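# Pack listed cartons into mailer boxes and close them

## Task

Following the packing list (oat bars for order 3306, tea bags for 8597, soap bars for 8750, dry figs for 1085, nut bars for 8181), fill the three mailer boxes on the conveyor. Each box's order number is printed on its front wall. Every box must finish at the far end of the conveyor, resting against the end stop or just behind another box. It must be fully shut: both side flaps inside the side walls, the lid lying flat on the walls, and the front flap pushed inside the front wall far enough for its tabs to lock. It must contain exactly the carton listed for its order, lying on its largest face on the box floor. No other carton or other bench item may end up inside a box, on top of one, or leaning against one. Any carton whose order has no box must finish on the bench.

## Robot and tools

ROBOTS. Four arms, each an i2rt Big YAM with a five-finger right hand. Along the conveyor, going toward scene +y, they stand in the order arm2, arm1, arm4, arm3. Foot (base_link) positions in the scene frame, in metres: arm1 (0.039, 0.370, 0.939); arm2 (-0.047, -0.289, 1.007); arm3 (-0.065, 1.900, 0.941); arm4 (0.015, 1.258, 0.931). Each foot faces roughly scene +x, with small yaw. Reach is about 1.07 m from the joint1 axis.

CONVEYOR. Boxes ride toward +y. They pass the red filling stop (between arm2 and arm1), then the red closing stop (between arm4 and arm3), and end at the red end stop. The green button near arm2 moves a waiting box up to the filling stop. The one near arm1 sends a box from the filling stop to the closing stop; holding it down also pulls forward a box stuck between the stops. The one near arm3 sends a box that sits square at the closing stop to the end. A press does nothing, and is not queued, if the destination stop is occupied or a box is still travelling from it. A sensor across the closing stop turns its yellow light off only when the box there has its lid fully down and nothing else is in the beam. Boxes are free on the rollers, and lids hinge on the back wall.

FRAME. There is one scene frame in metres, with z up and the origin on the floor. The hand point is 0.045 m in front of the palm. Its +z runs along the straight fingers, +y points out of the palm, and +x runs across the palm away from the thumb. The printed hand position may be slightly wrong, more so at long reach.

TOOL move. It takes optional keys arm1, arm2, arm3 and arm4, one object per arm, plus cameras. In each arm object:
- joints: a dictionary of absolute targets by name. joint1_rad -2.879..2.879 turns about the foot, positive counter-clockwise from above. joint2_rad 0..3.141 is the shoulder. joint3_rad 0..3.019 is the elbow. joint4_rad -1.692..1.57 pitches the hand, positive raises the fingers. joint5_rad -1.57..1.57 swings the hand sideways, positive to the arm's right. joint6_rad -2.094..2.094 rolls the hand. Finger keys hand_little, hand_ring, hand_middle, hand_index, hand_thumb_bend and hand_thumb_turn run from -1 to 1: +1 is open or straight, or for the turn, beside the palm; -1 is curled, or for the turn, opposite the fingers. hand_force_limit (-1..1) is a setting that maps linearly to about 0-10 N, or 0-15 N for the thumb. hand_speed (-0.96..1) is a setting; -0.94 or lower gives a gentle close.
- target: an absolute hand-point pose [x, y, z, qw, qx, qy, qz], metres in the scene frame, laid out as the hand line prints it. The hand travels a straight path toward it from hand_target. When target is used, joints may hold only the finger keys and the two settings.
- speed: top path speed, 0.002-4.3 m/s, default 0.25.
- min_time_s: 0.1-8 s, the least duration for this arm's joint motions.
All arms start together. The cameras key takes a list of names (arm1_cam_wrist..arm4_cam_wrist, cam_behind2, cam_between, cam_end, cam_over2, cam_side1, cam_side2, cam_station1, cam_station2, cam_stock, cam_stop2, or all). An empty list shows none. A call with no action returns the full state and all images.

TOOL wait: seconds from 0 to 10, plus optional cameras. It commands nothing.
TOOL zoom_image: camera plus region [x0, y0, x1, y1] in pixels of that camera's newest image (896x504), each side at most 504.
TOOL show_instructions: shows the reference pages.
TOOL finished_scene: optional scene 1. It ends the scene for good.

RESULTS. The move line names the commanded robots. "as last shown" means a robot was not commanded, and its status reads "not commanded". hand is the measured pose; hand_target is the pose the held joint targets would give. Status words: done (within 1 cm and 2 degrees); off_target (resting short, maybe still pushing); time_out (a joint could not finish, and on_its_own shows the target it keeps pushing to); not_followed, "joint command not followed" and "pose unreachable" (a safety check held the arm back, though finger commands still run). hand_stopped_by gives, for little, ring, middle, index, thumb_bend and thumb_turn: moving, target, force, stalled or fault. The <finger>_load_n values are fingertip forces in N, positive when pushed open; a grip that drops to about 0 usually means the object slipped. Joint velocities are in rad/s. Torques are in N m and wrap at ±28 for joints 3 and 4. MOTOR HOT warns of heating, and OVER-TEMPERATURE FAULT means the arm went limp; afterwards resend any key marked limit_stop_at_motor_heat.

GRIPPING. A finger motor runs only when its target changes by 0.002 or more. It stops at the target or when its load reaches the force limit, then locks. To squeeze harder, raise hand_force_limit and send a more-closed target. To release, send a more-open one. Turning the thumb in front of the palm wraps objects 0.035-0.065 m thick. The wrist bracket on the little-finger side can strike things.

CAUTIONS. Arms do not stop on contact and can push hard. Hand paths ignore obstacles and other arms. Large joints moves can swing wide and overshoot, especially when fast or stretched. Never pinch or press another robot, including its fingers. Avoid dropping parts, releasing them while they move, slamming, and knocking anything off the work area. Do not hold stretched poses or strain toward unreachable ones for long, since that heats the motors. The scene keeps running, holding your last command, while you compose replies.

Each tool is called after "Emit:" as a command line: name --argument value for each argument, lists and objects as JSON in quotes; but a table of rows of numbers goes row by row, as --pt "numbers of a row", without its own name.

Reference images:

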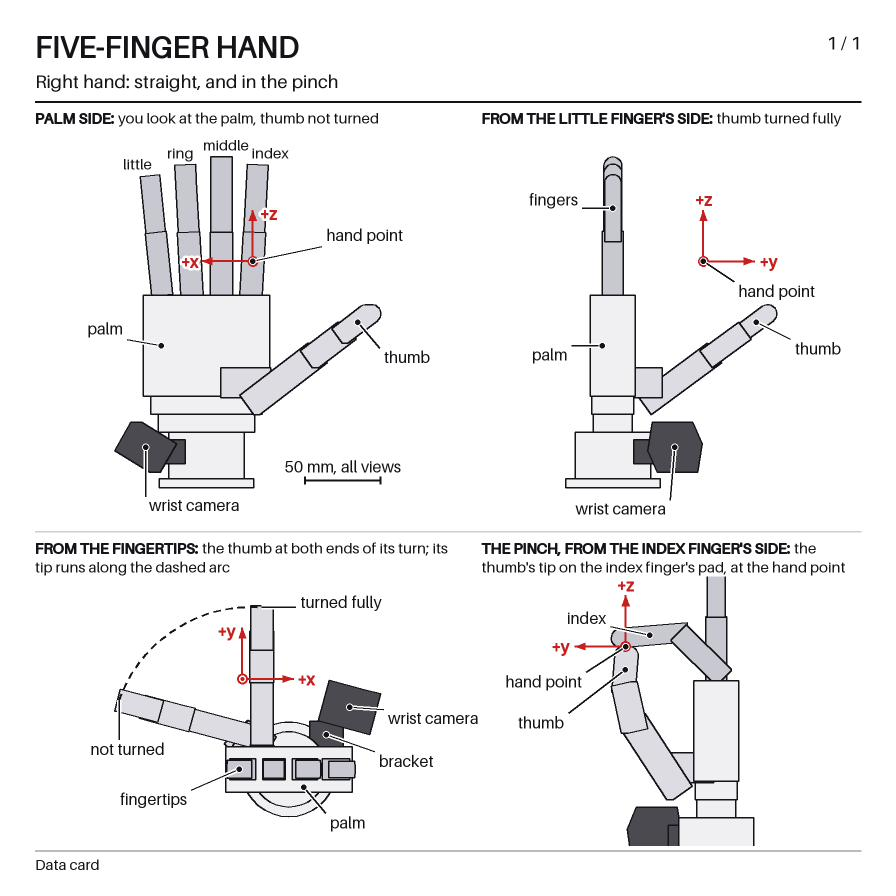

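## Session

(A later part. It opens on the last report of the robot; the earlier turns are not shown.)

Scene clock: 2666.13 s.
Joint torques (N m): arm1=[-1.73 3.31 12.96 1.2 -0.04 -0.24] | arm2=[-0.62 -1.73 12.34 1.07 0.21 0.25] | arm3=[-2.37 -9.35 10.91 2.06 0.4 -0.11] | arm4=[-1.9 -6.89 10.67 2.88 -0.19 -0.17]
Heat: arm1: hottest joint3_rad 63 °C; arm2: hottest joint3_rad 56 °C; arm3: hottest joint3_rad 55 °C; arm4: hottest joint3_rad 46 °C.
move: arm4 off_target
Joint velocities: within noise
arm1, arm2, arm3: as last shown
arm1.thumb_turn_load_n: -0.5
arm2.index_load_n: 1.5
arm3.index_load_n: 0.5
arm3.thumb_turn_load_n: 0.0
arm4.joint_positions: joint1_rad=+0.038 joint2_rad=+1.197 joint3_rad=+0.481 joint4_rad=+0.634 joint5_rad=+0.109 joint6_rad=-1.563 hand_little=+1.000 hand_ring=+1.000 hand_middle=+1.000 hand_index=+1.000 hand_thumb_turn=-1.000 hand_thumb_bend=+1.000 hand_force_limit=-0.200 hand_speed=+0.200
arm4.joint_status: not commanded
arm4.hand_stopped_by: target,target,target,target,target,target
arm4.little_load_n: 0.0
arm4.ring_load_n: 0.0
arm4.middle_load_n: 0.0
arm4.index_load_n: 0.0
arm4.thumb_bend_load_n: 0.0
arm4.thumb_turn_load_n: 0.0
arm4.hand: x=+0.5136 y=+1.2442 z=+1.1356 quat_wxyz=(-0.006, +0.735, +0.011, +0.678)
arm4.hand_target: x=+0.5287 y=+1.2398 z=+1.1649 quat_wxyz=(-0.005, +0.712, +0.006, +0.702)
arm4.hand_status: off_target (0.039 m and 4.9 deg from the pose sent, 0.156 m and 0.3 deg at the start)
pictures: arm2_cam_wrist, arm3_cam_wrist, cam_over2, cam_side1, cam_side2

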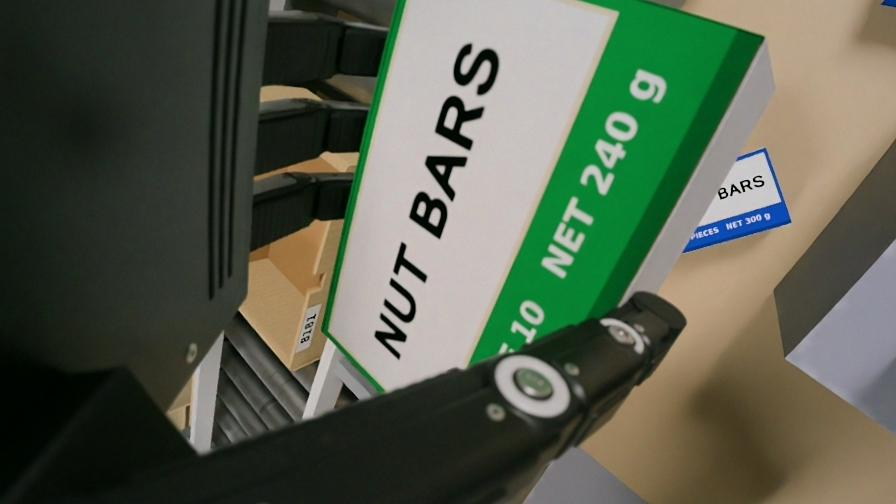

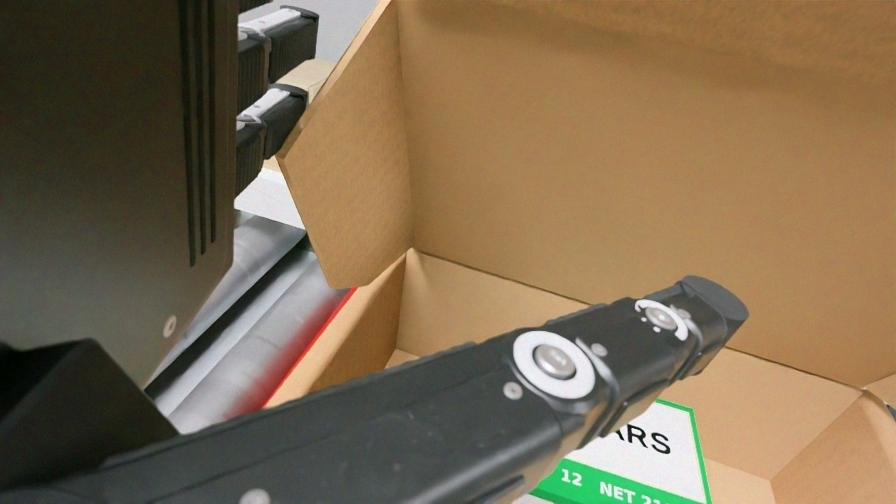

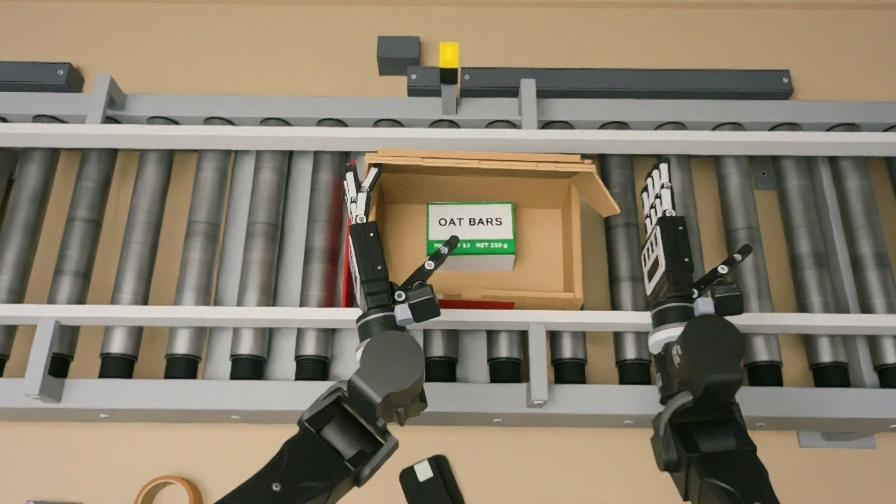

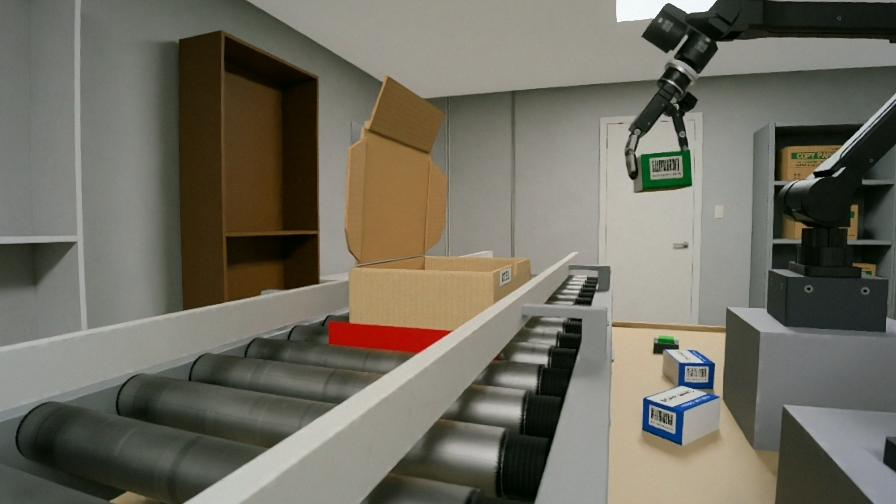

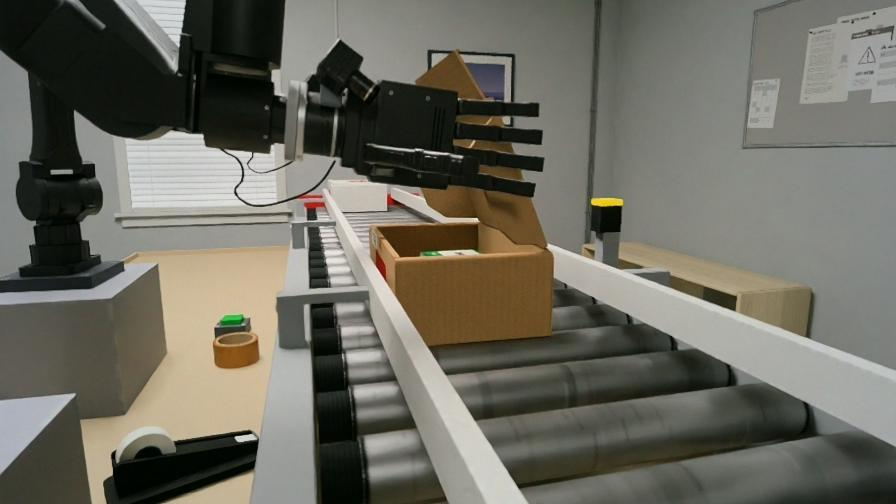

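Emit:
move --arm2 '{"target": [0.55, 0.0, 1.20, 0.2649, -0.6556, 0.6556, -0.2649], "speed": 0.15}' --arm4 '{"target": [0.52, 1.315, 1.165, 0, 0.7071, 0, 0.7071], "speed": 0.1}' --cameras '["arm2_cam_wrist", "cam_over2", "cam_station1", "cam_side2", "cam_side1"]'

Scene clock: 2679.30 s.
Joint torques (N m): arm1=[-1.73 3.31 12.97 1.2 -0.04 -0.24] | arm2=[-0.67 -13.33 11.9 2.52 0.44 0.24] | arm3=[-2.37 -9.41 10.91 2.06 0.4 -0.11] | arm4=[0.21 -6.36 10.66 2.85 0 -0.24]
Heat: arm1: hottest joint3_rad 63 °C; arm2: hottest joint3_rad 61 °C; arm3: hottest joint3_rad 54 °C; arm4: hottest joint3_rad 46 °C.
move: arm2 off_target; arm4 off_target
Joint velocities: within noise
arm1, arm3: as last shown
arm1.thumb_turn_load_n: 0.0
arm2.joint_positions: joint1_rad=+0.539 joint2_rad=+1.698 joint3_rad=+1.460 joint4_rad=-0.704 joint5_rad=+0.325 joint6_rad=+0.333 hand_little=+0.394 hand_ring=+0.414 hand_middle=+0.422 hand_index=+0.422 hand_thumb_turn=-1.000 hand_thumb_bend=+0.861 hand_force_limit=-0.500 hand_speed=-0.900
arm2.joint_status: not commanded
arm2.hand_stopped_by: force,force,force,force,force,target
arm2.little_load_n: 2.5
arm2.ring_load_n: 2.5
arm2.middle_load_n: 1.5
arm2.index_load_n: 1.5
arm2.thumb_bend_load_n: 6.0
arm2.thumb_turn_load_n: 4.0
arm2.hand: x=+0.5267 y=-0.0227 z=+1.1644 quat_wxyz=(-0.224, +0.672, -0.658, +0.257)
arm2.hand_target: x=+0.5493 y=-0.0076 z=+1.1975 quat_wxyz=(-0.261, +0.653, -0.658, +0.268)
arm2.hand_status: off_target (0.048 m and 5.2 deg from the pose sent, 0.376 m and 7.4 deg at the start)
arm3.ring_load_n: -0.5
arm3.index_load_n: 0.0
arm3.thumb_turn_load_n: 0.5
arm4.joint_positions: joint1_rad=+0.231 joint2_rad=+1.232 joint3_rad=+0.495 joint4_rad=+0.669 joint5_rad=+0.368 joint6_rad=-1.563 hand_little=+1.000 hand_ring=+1.000 hand_middle=+1.000 hand_index=+1.000 hand_thumb_turn=-1.000 hand_thumb_bend=+1.000 hand_force_limit=-0.200 hand_speed=+0.200
arm4.joint_status: not commanded
arm4.hand_stopped_by: target,target,target,target,target,target
arm4.little_load_n: 0.0
arm4.ring_load_n: 0.0
arm4.middle_load_n: 0.0
arm4.index_load_n: 0.0
arm4.thumb_bend_load_n: 0.0
arm4.thumb_turn_load_n: 0.5
arm4.hand: x=+0.5043 y=+1.2916 z=+1.1371 quat_wxyz=(+0.022, +0.729, -0.008, +0.684)
arm4.hand_target: x=+0.5185 y=+1.3048 z=+1.1656 quat_wxyz=(+0.011, +0.707, -0.007, +0.708)
arm4.hand_status: off_target (0.040 m and 4.5 deg from the pose sent, 0.077 m and 4.9 deg at the start)
pictures: arm2_cam_wrist, cam_over2, cam_side1, cam_side2, cam_station1

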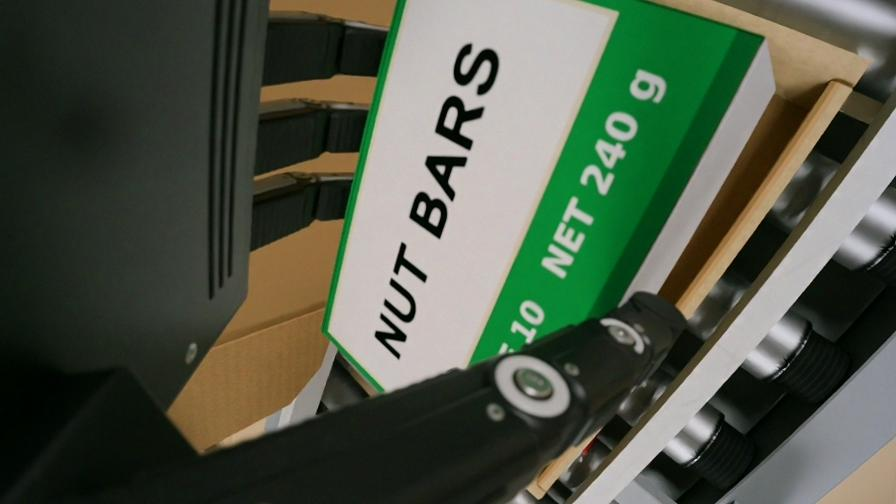

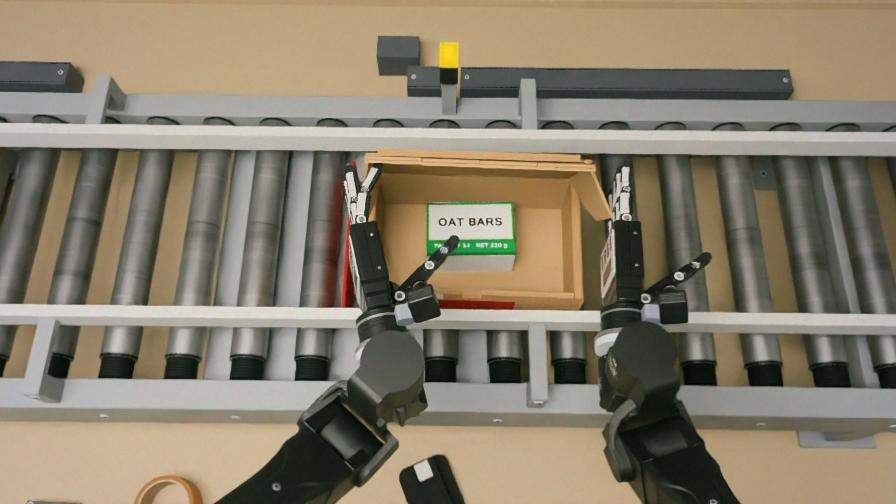

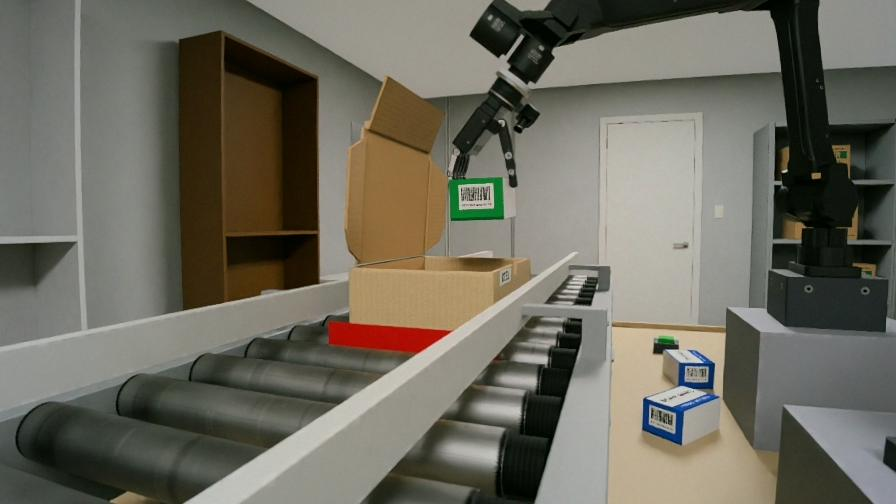

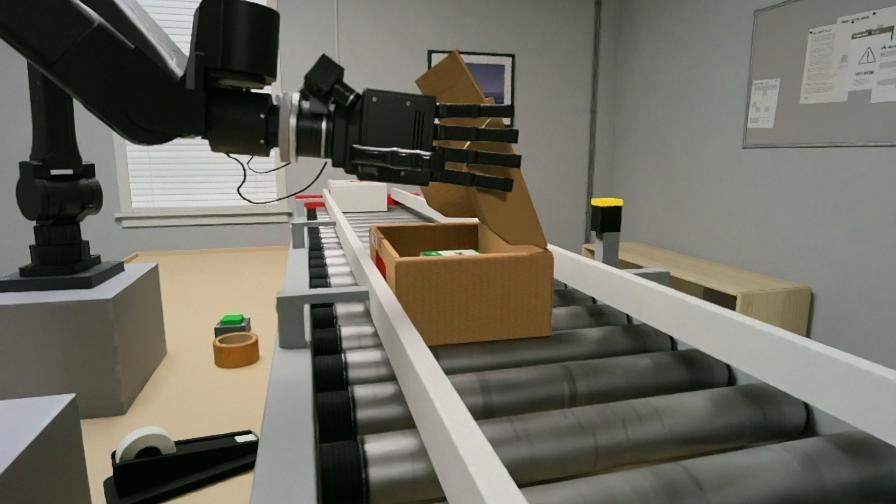

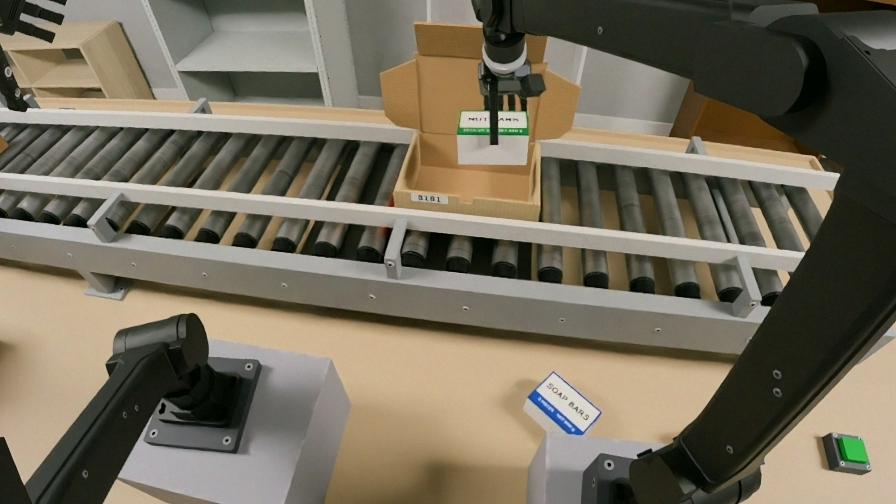

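Emit:
move --arm2 '{"target": [0.59, 0.035, 1.15, 0.2649, -0.6556, 0.6556, -0.2649], "speed": 0.12}' --arm4 '{"target": [0.505, 1.35, 1.16, 0, 0.7071, 0, 0.7071], "speed": 0.08}' --cameras '["cam_over2", "cam_station1", "cam_side2", "cam_side1", "arm3_cam_wrist"]'

Scene clock: 2685.43 s.
Joint torques (N m): arm1=[-1.73 3.31 12.97 1.21 -0.04 -0.24] | arm2=[-0.62 -15.38 11.66 2.85 0.45 0.24] | arm3=[-2.37 -9.29 10.91 2.04 0.4 -0.11] | arm4=[0.85 -6.36 10.28 2.76 -0.19 -0.2]
Heat: arm1: hottest joint3_rad 63 °C; arm2: hottest joint3_rad 62 °C; arm3: hottest joint3_rad 54 °C; arm4: hottest joint3_rad 47 °C.
move: arm2 off_target; arm4 off_target
Joint velocities: within noise
arm1, arm3: as last shown
arm2.joint_positions: joint1_rad=+0.569 joint2_rad=+1.863 joint3_rad=+1.558 joint4_rad=-0.650 joint5_rad=+0.333 joint6_rad=+0.350 hand_little=+0.394 hand_ring=+0.414 hand_middle=+0.422 hand_index=+0.422 hand_thumb_turn=-1.000 hand_thumb_bend=+0.861 hand_force_limit=-0.500 hand_speed=-0.900
arm2.joint_status: not commanded
arm2.hand_stopped_by: force,force,force,force,force,target
arm2.little_load_n: 2.5
arm2.ring_load_n: 2.5
arm2.middle_load_n: 1.5
arm2.index_load_n: 1.5
arm2.thumb_bend_load_n: 5.5
arm2.thumb_turn_load_n: 3.5
arm2.hand: x=+0.5624 y=+0.0165 z=+1.1152 quat_wxyz=(-0.223, +0.677, -0.655, +0.253)
arm2.hand_target: x=+0.5871 y=+0.0338 z=+1.1501 quat_wxyz=(-0.265, +0.656, -0.655, +0.265)
arm2.hand_status: off_target (0.048 m and 5.6 deg from the pose sent, 0.087 m and 5.2 deg at the start)
arm3.ring_load_n: 0.0
arm3.thumb_turn_load_n: 0.0
arm4.joint_positions: joint1_rad=+0.351 joint2_rad=+1.246 joint3_rad=+0.495 joint4_rad=+0.687 joint5_rad=+0.477 joint6_rad=-1.563 hand_little=+1.000 hand_ring=+1.000 hand_middle=+1.000 hand_index=+1.000 hand_thumb_turn=-1.000 hand_thumb_bend=+1.000 hand_force_limit=-0.200 hand_speed=+0.200
arm4.joint_status: not commanded
arm4.hand_stopped_by: target,target,target,target,target,target
arm4.little_load_n: 0.0
arm4.ring_load_n: 0.0
arm4.middle_load_n: -0.5
arm4.index_load_n: 0.0
arm4.thumb_bend_load_n: 0.0
arm4.thumb_turn_load_n: 0.5
arm4.hand: x=+0.4927 y=+1.3293 z=+1.1358 quat_wxyz=(+0.020, +0.727, -0.002, +0.687)
arm4.hand_target: x=+0.5041 y=+1.3493 z=+1.1600 quat_wxyz=(+0.001, +0.707, +0.001, +0.707)
arm4.hand_status: off_target (0.034 m and 3.9 deg from the pose sent, 0.063 m and 4.5 deg at the start)
pictures: arm3_cam_wrist, cam_over2, cam_side1, cam_side2, cam_station1

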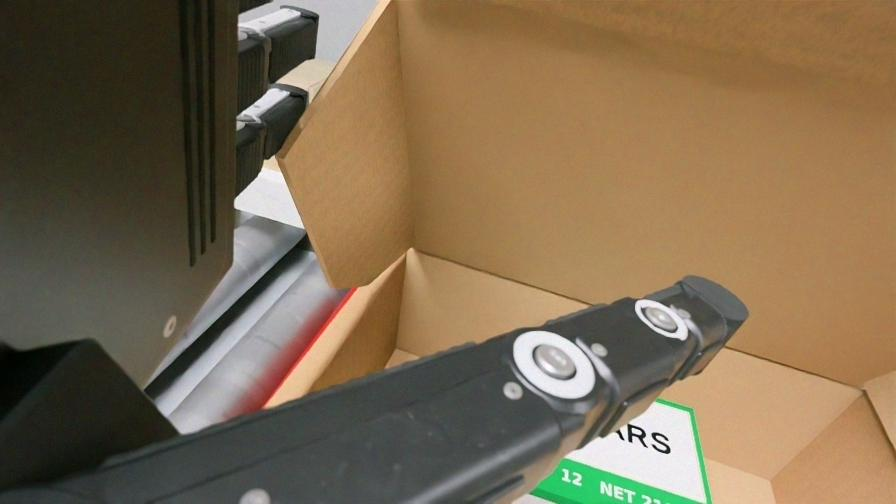

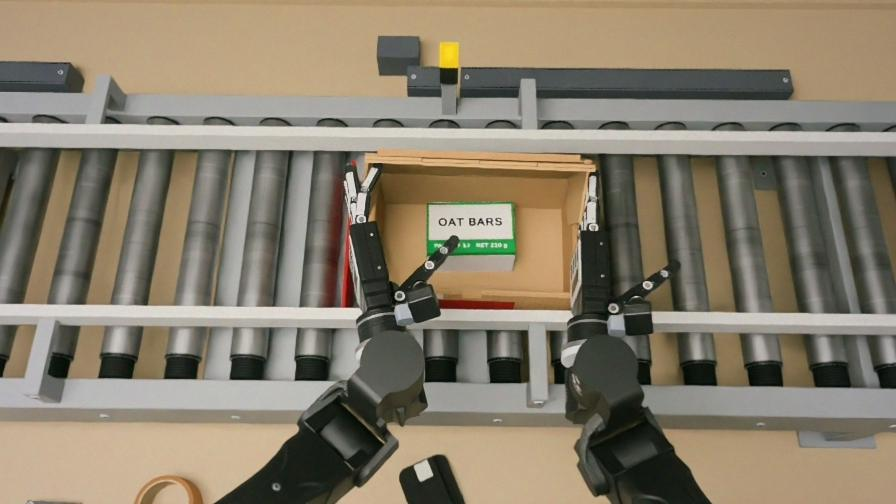

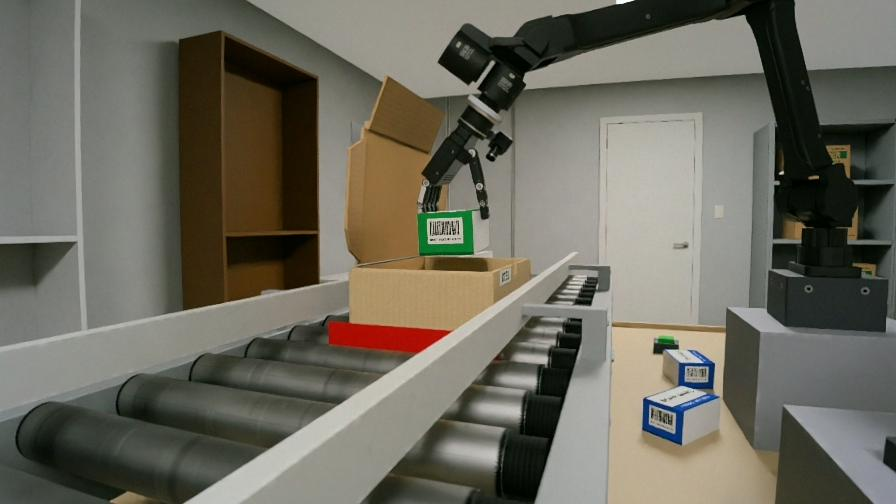

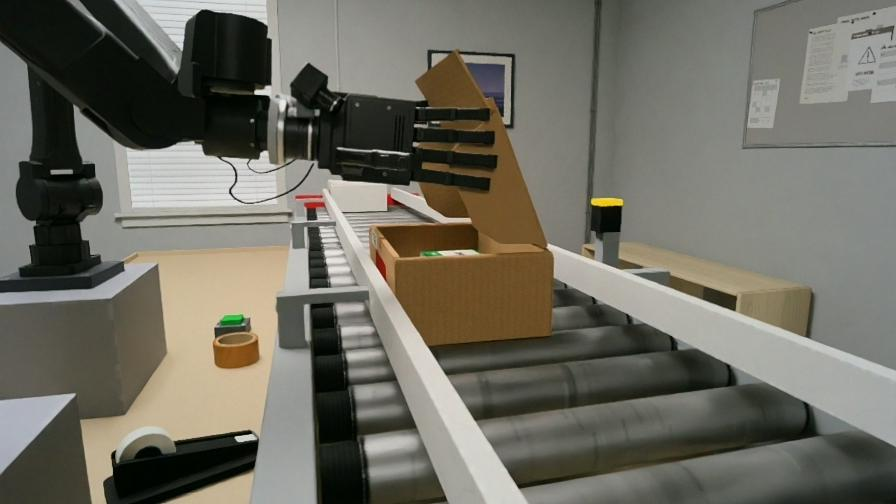

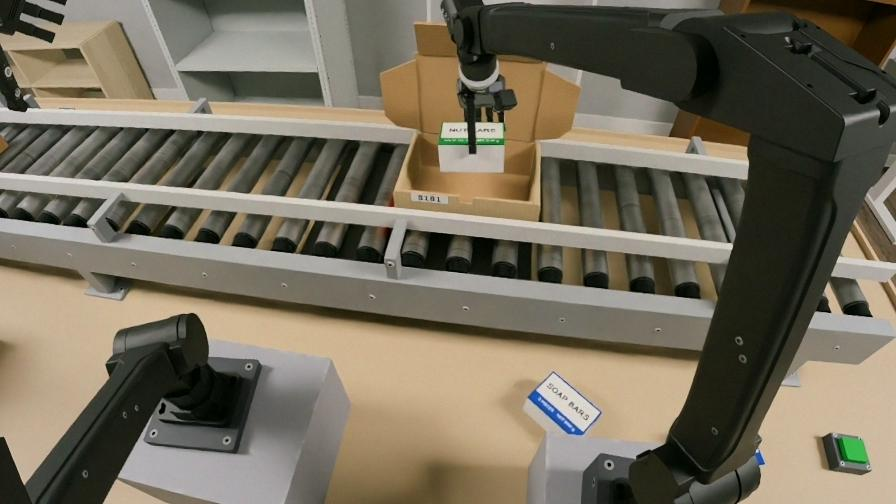

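Emit:
zoom_image --camera "cam_side1" --region '[340, 100, 600, 360]'

Emit:
zoom_image --camera "cam_station1" --region '[370, 40, 610, 240]'

Scaled by 1.938 from the camera's image (finer frame: 1280x720).

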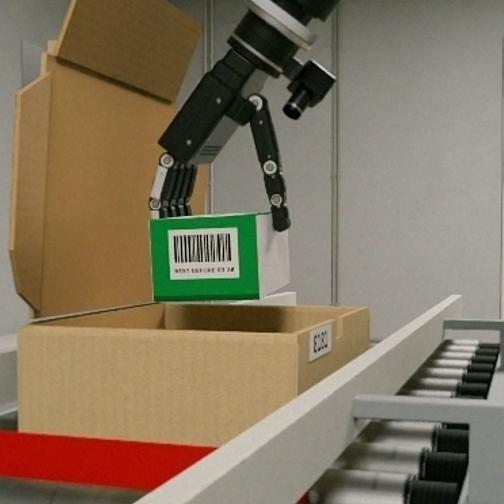

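Scaled by 2.100 from the camera's image (finer frame: 1280x720).

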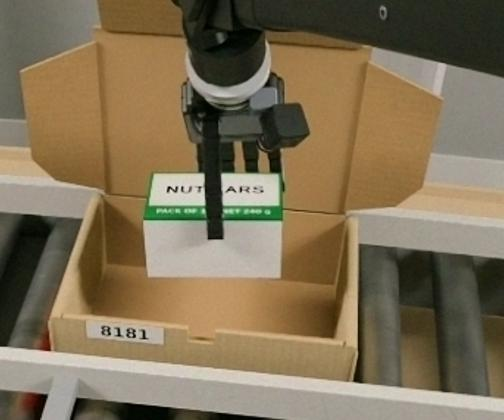

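Emit:
move --arm2 '{"target": [0.583, 0.028, 1.10, 0.2649, -0.6556, 0.6556, -0.2649], "speed": 0.1}' --arm4 '{"target": [0.49, 1.375, 1.155, 0, 0.7071, 0, 0.7071], "speed": 0.06}' --arm3 '{"target": [0.505, 1.550, 1.175, -0.0739, 0.7032, 0.0739, 0.7032], "speed": 0.06}' --cameras '["cam_over2", "cam_station1", "cam_side2", "cam_side1", "arm3_cam_wrist"]'

Emit:
zoom_image --camera "cam_side1" --region '[340, 100, 600, 360]'

Emit:
zoom_image --camera "cam_station1" --region '[370, 40, 610, 240]'

Scene clock: 2698.30 s.
Joint torques (N m): arm1=[-1.73 3.31 12.97 1.2 -0.04 -0.24] | arm2=[-0.97 -16.56 7.51 3.03 0.34 0.21] | arm3=[-1.14 -8.94 10.74 2.44 0.64 -0.11] | arm4=[1.85 -6.36 9.59 2.8 -0.56 -0.19]
Heat: arm1: hottest joint3_rad 63 °C; arm2: hottest joint3_rad 62 °C; arm3: hottest joint3_rad 54 °C; arm4: hottest joint3_rad 48 °C.
move: arm2 off_target; arm3 off_target; arm4 off_target
Joint velocities: within noise
arm1: as last shown
arm2.joint_positions: joint1_rad=+0.569 joint2_rad=+1.890 joint3_rad=+1.516 joint4_rad=-0.526 joint5_rad=+0.333 joint6_rad=+0.350 hand_little=+0.394 hand_ring=+0.414 hand_middle=+0.422 hand_index=+0.422 hand_thumb_turn=-1.000 hand_thumb_bend=+0.861 hand_force_limit=-0.500 hand_speed=-0.900
arm2.joint_status: not commanded
arm2.hand_stopped_by: force,force,force,force,force,target
arm2.little_load_n: 3.0
arm2.ring_load_n: 2.5
arm2.middle_load_n: 1.5
arm2.index_load_n: 1.5
arm2.thumb_bend_load_n: 6.0
arm2.thumb_turn_load_n: 4.0
arm2.hand: x=+0.5744 y=+0.0230 z=+1.0916 quat_wxyz=(-0.247, +0.668, -0.652, +0.261)
arm2.hand_target: x=+0.5829 y=+0.0278 z=+1.1003 quat_wxyz=(-0.265, +0.656, -0.655, +0.265)
arm2.hand_status: off_target (0.013 m and 2.6 deg from the pose sent, 0.028 m and 5.6 deg at the start)
arm3.joint_positions: joint1_rad=-0.676 joint2_rad=+1.656 joint3_rad=+0.946 joint4_rad=+0.659 joint5_rad=-0.966 joint6_rad=-1.558 hand_little=+0.560 hand_ring=+1.000 hand_middle=+1.000 hand_index=+1.000 hand_thumb_turn=-1.000 hand_thumb_bend=+1.000 hand_force_limit=+0.400 hand_speed=-0.500
arm3.joint_status: not commanded
arm3.hand_stopped_by: target,target,target,target,target,target
arm3.little_load_n: 0.0
arm3.ring_load_n: 0.0
arm3.middle_load_n: 0.0
arm3.index_load_n: 0.5
arm3.thumb_bend_load_n: 0.0
arm3.thumb_turn_load_n: 0.5
arm3.hand: x=+0.4957 y=+1.5674 z=+1.1602 quat_wxyz=(-0.095, +0.713, +0.071, +0.691)
arm3.hand_target: x=+0.5041 y=+1.5505 z=+1.1746 quat_wxyz=(-0.074, +0.703, +0.073, +0.703)
arm3.hand_status: off_target (0.025 m and 3.0 deg from the pose sent, 0.025 m and 3.1 deg at the start)
arm4.joint_positions: joint1_rad=+0.425 joint2_rad=+1.257 joint3_rad=+0.495 joint4_rad=+0.704 joint5_rad=+0.575 joint6_rad=-1.563 hand_little=+1.000 hand_ring=+1.000 hand_middle=+1.000 hand_index=+1.000 hand_thumb_turn=-1.000 hand_thumb_bend=+1.000 hand_force_limit=-0.200 hand_speed=+0.200
arm4.joint_status: not commanded
arm4.hand_stopped_by: target,target,target,target,target,target
arm4.little_load_n: 0.0
arm4.ring_load_n: -3.5
arm4.middle_load_n: -0.5
arm4.index_load_n: 0.0
arm4.thumb_bend_load_n: 0.0
arm4.thumb_turn_load_n: 0.5
arm4.hand: x=+0.4816 y=+1.3460 z=+1.1355 quat_wxyz=(+0.029, +0.724, -0.010, +0.690)
arm4.hand_target: x=+0.4891 y=+1.3743 z=+1.1551 quat_wxyz=(+0.000, +0.707, +0.000, +0.707)
arm4.hand_status: off_target (0.036 m and 4.5 deg from the pose sent, 0.050 m and 3.9 deg at the start)
pictures: arm3_cam_wrist, cam_over2, cam_side1, cam_side2, cam_station1

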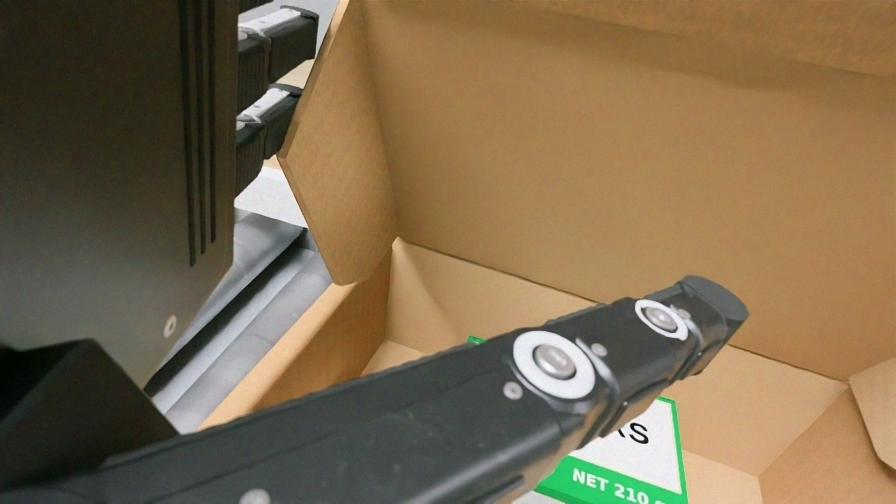

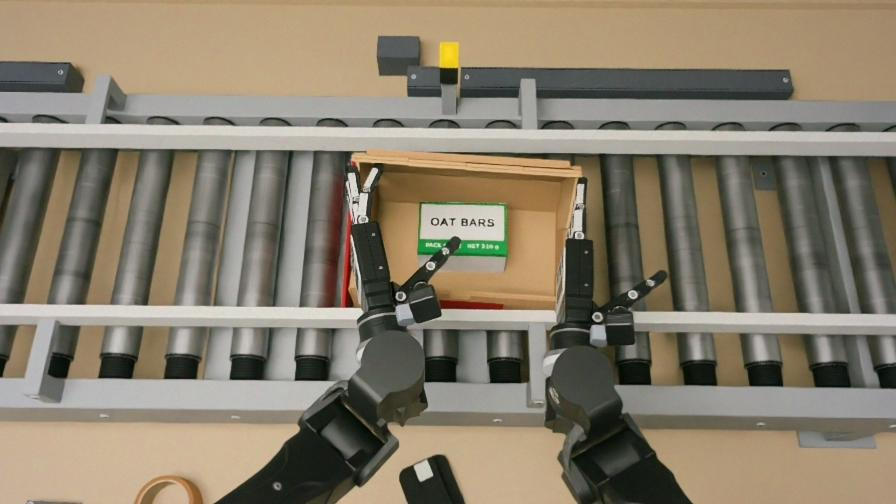

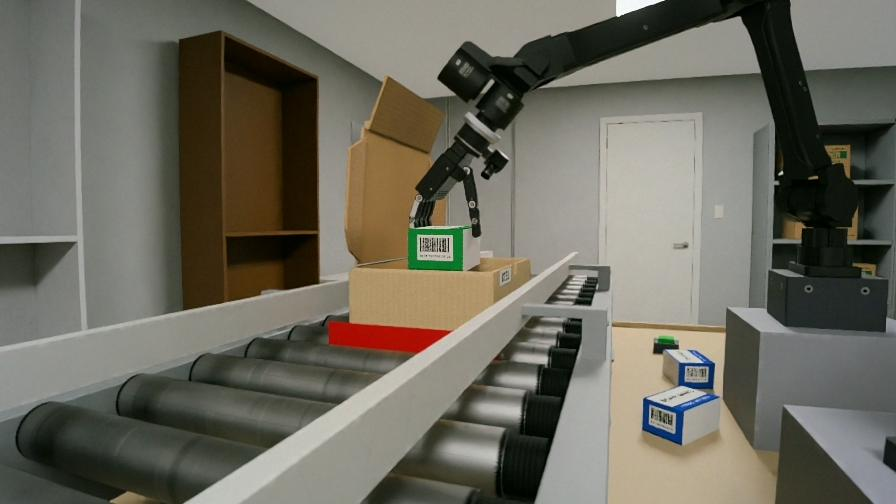

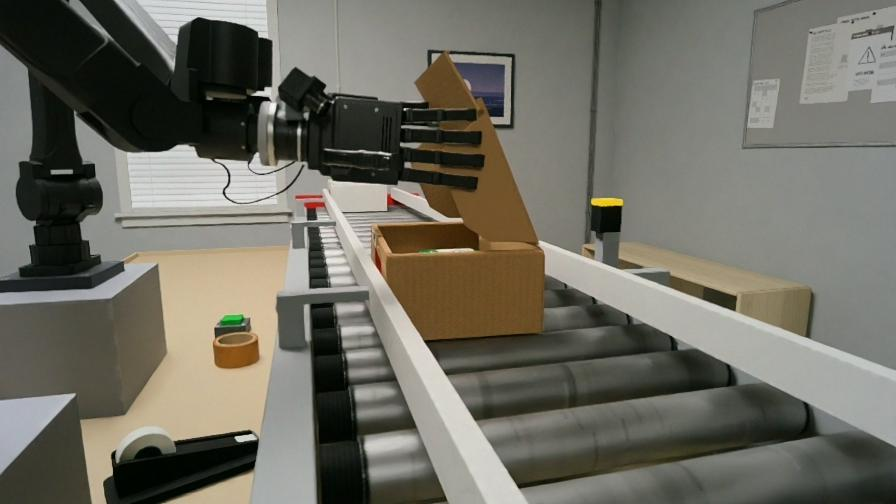

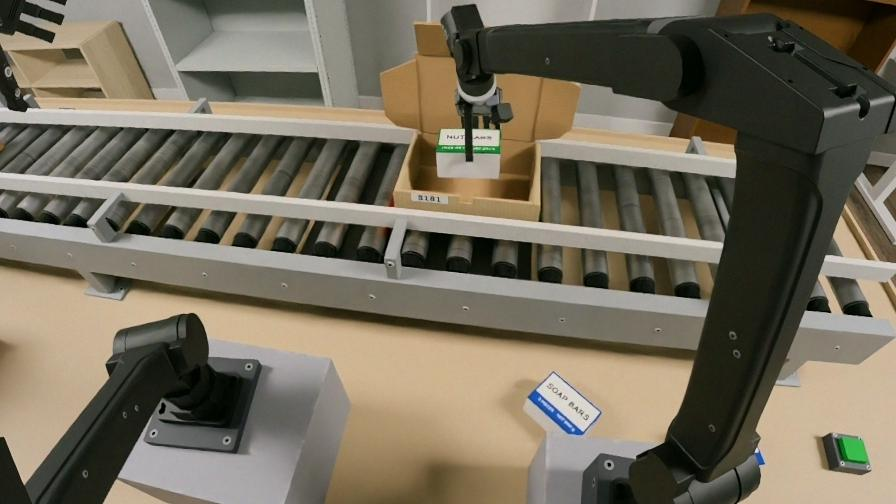

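Scaled by 1.938 from the camera's image (finer frame: 1280x720).

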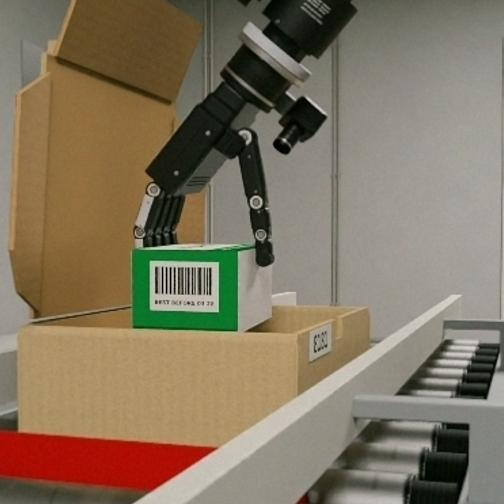

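Scaled by 2.100 from the camera's image (finer frame: 1280x720).

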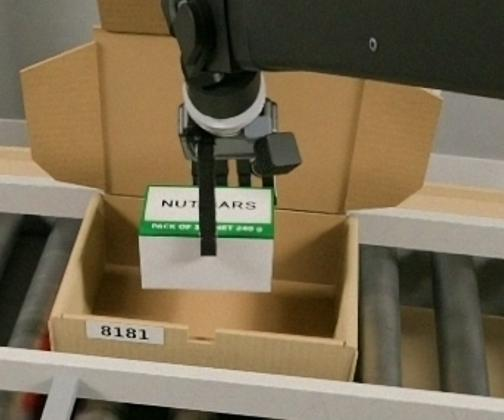

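Emit:
move --arm2 '{"target": [0.575, 0.015, 1.06, 0.2649, -0.6556, 0.6556, -0.2649], "speed": 0.08}' --arm4 '{"target": [0.478, 1.395, 1.145, 0, 0.7071, 0, 0.7071], "speed": 0.06}' --arm3 '{"target": [0.485, 1.550, 1.165, -0.0739, 0.7032, 0.0739, 0.7032], "speed": 0.06}' --cameras '["cam_over2", "cam_station1", "cam_side2", "cam_side1", "arm3_cam_wrist"]'

Emit:
zoom_image --camera "cam_side1" --region '[340, 100, 600, 360]'

Emit:
zoom_image --camera "cam_station1" --region '[370, 40, 610, 240]'

Scene clock: 2709.97 s.
Joint torques (N m): arm1=[-1.73 3.31 12.96 1.2 -0.04 -0.24] | arm2=[-1.49 -15.27 6.94 3.08 0.14 0.11] | arm3=[-3.43 -9.99 7.56 2.67 0.32 -0.12] | arm4=[2.43 -6.59 8.76 2.71 -0.75 -0.18]
Heat: arm1: hottest joint3_rad 63 °C; arm2: hottest joint3_rad 60 °C; arm3: hottest joint3_rad 54 °C; arm4: hottest joint3_rad 48 °C.
move: arm2 off_target; arm3 off_target; arm4 off_target
Joint velocities: within noise
arm1.joint_positions: joint1_rad=+0.332 joint2_rad=+0.564 joint3_rad=+1.375 joint4_rad=-1.366 joint5_rad=+0.004 joint6_rad=-0.964 hand_little=+1.000 hand_ring=+1.000 hand_middle=+1.000 hand_index=+1.000 hand_thumb_turn=+1.000 hand_thumb_bend=+1.000 hand_force_limit=+0.000 hand_speed=-0.800
arm1.joint_status: not commanded
arm1.hand_stopped_by: target,target,target,target,target,target
arm1.little_load_n: 0.0
arm1.ring_load_n: 0.0
arm1.middle_load_n: 0.0
arm1.index_load_n: 0.0
arm1.thumb_bend_load_n: 0.0
arm1.thumb_turn_load_n: 0.0
arm1.hand: x=+0.2246 y=+0.4262 z=+1.4170 quat_wxyz=(-0.242, +0.868, -0.069, +0.428)
arm1.hand_target: x=+0.2222 y=+0.4210 z=+1.4371 quat_wxyz=(-0.242, +0.861, -0.067, +0.443)
arm1.hand_status: not commanded
arm2.joint_positions: joint1_rad=+0.569 joint2_rad=+1.895 joint3_rad=+1.419 joint4_rad=-0.414 joint5_rad=+0.330 joint6_rad=+0.350 hand_little=+0.394 hand_ring=+0.414 hand_middle=+0.422 hand_index=+0.422 hand_thumb_turn=-1.000 hand_thumb_bend=+0.861 hand_force_limit=-0.500 hand_speed=-0.900
arm2.joint_status: not commanded
arm2.hand_stopped_by: force,force,force,force,force,target
arm2.little_load_n: 2.5
arm2.ring_load_n: 2.5
arm2.middle_load_n: 1.5
arm2.index_load_n: 1.5
arm2.thumb_bend_load_n: 6.0
arm2.thumb_turn_load_n: 4.0
arm2.hand: x=+0.5637 y=+0.0180 z=+1.0570 quat_wxyz=(-0.252, +0.666, -0.652, +0.261)
arm2.hand_target: x=+0.5725 y=+0.0182 z=+1.0596 quat_wxyz=(-0.265, +0.658, -0.654, +0.264)
arm2.hand_status: off_target (0.012 m and 2.0 deg from the pose sent, 0.033 m and 2.6 deg at the start)
arm3.joint_positions: joint1_rad=-0.676 joint2_rad=+1.657 joint3_rad=+0.936 joint4_rad=+0.688 joint5_rad=-0.986 joint6_rad=-1.558 hand_little=+0.560 hand_ring=+1.000 hand_middle=+1.000 hand_index=+1.000 hand_thumb_turn=-1.000 hand_thumb_bend=+1.000 hand_force_limit=+0.400 hand_speed=-0.500
arm3.joint_status: not commanded
arm3.hand_stopped_by: target,target,target,target,target,target
arm3.little_load_n: -0.5
arm3.ring_load_n: 0.0
arm3.middle_load_n: 0.0
arm3.index_load_n: 0.5
arm3.thumb_bend_load_n: 0.0
arm3.thumb_turn_load_n: 0.0
arm3.hand: x=+0.4946 y=+1.5727 z=+1.1604 quat_wxyz=(-0.097, +0.708, +0.082, +0.695)
arm3.hand_target: x=+0.4851 y=+1.5505 z=+1.1656 quat_wxyz=(-0.074, +0.703, +0.074, +0.703)
arm3.hand_status: off_target (0.025 m and 3.1 deg from the pose sent, 0.021 m and 3.0 deg at the start)
arm4.joint_positions: joint1_rad=+0.484 joint2_rad=+1.287 joint3_rad=+0.495 joint4_rad=+0.746 joint5_rad=+0.650 joint6_rad=-1.563 hand_little=+1.000 hand_ring=+1.000 hand_middle=+1.000 hand_index=+1.000 hand_thumb_turn=-1.000 hand_thumb_bend=+1.000 hand_force_limit=-0.200 hand_speed=+0.200
arm4.joint_status: not commanded
arm4.hand_stopped_by: target,target,target,target,target,target
arm4.little_load_n: 0.0
arm4.ring_load_n: -6.0
arm4.middle_load_n: -1.0
arm4.index_load_n: 0.0
arm4.thumb_bend_load_n: 0.0
arm4.thumb_turn_load_n: 0.0
arm4.hand: x=+0.4739 y=+1.3615 z=+1.1313 quat_wxyz=(+0.033, +0.720, -0.016, +0.693)
arm4.hand_target: x=+0.4773 y=+1.3937 z=+1.1450 quat_wxyz=(+0.001, +0.707, +0.000, +0.707)
arm4.hand_status: off_target (0.036 m and 4.8 deg from the pose sent, 0.050 m and 4.5 deg at the start)
pictures: arm3_cam_wrist, cam_over2, cam_side1, cam_side2, cam_station1

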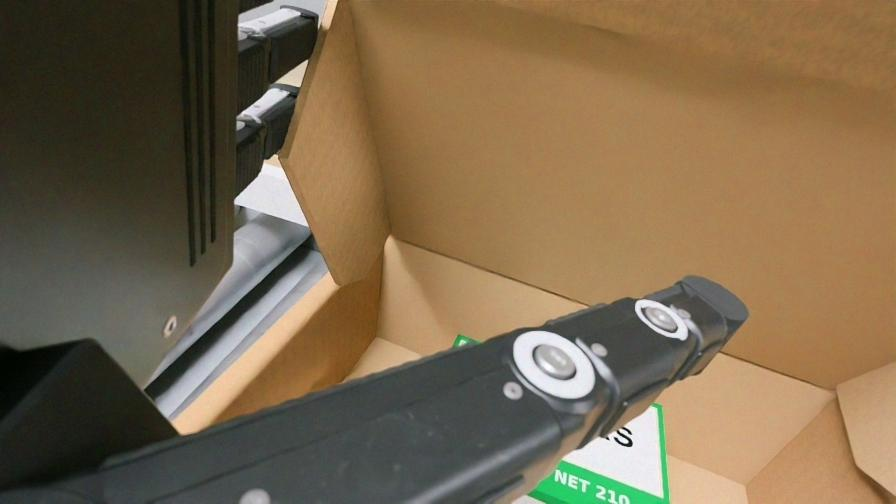

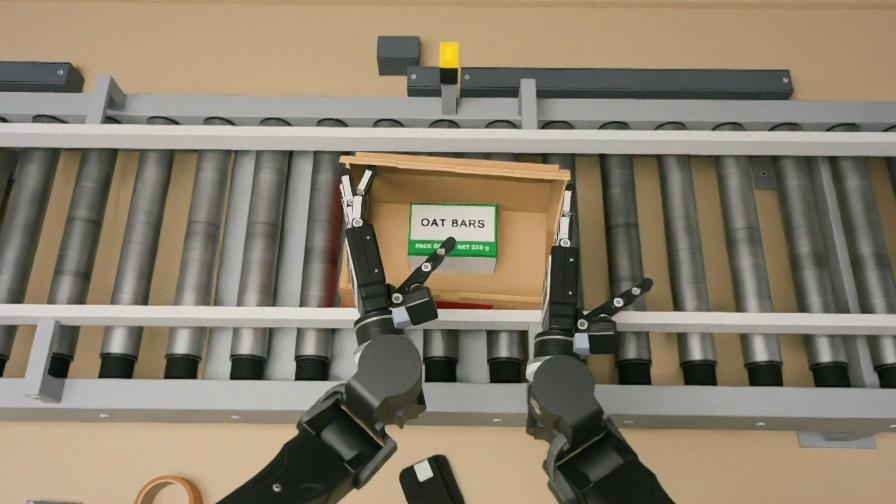

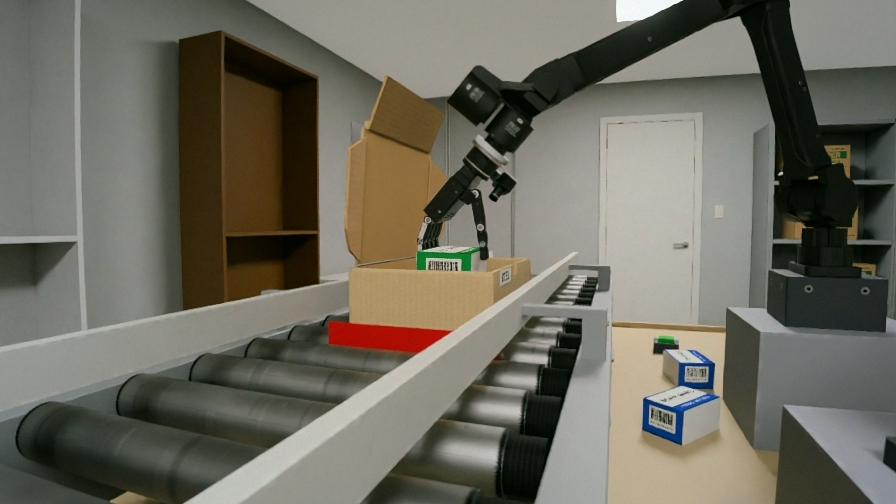

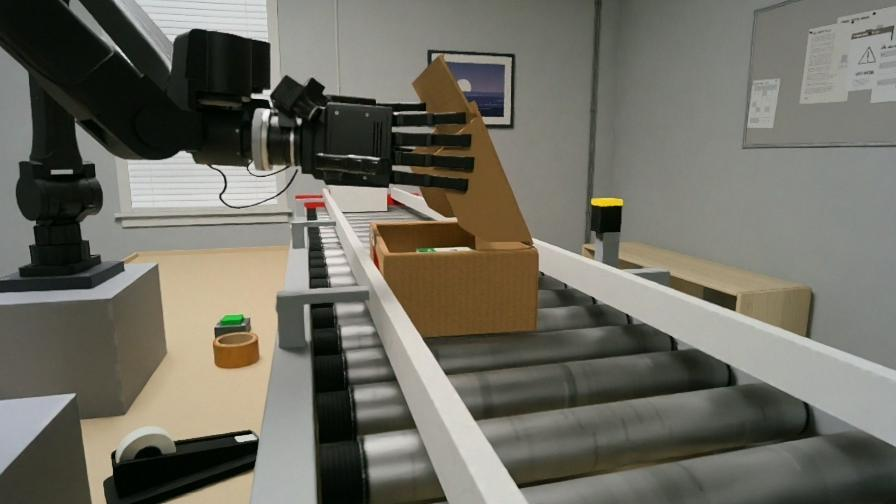

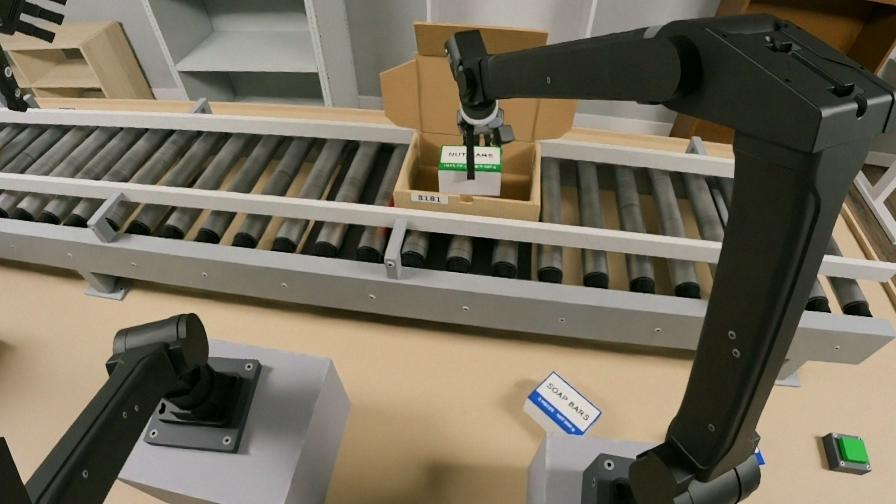

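Scaled by 1.938 from the camera's image (finer frame: 1280x720).

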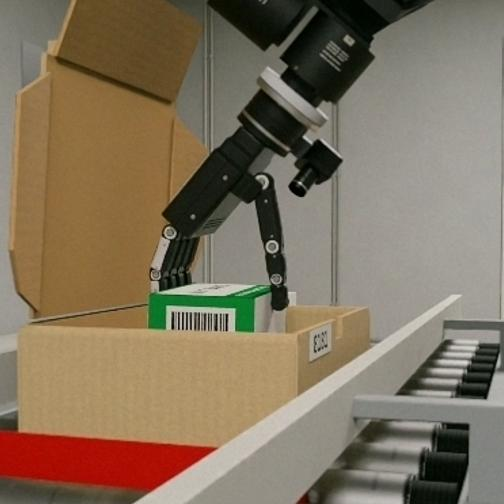

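Scaled by 2.100 from the camera's image (finer frame: 1280x720).

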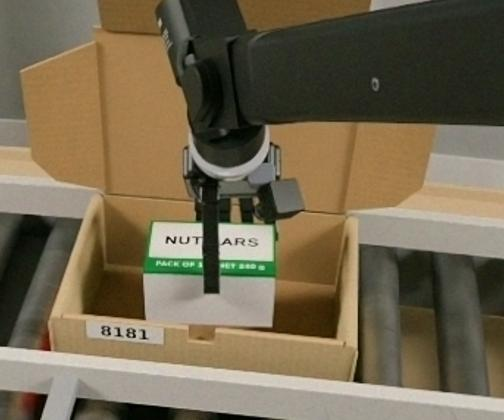

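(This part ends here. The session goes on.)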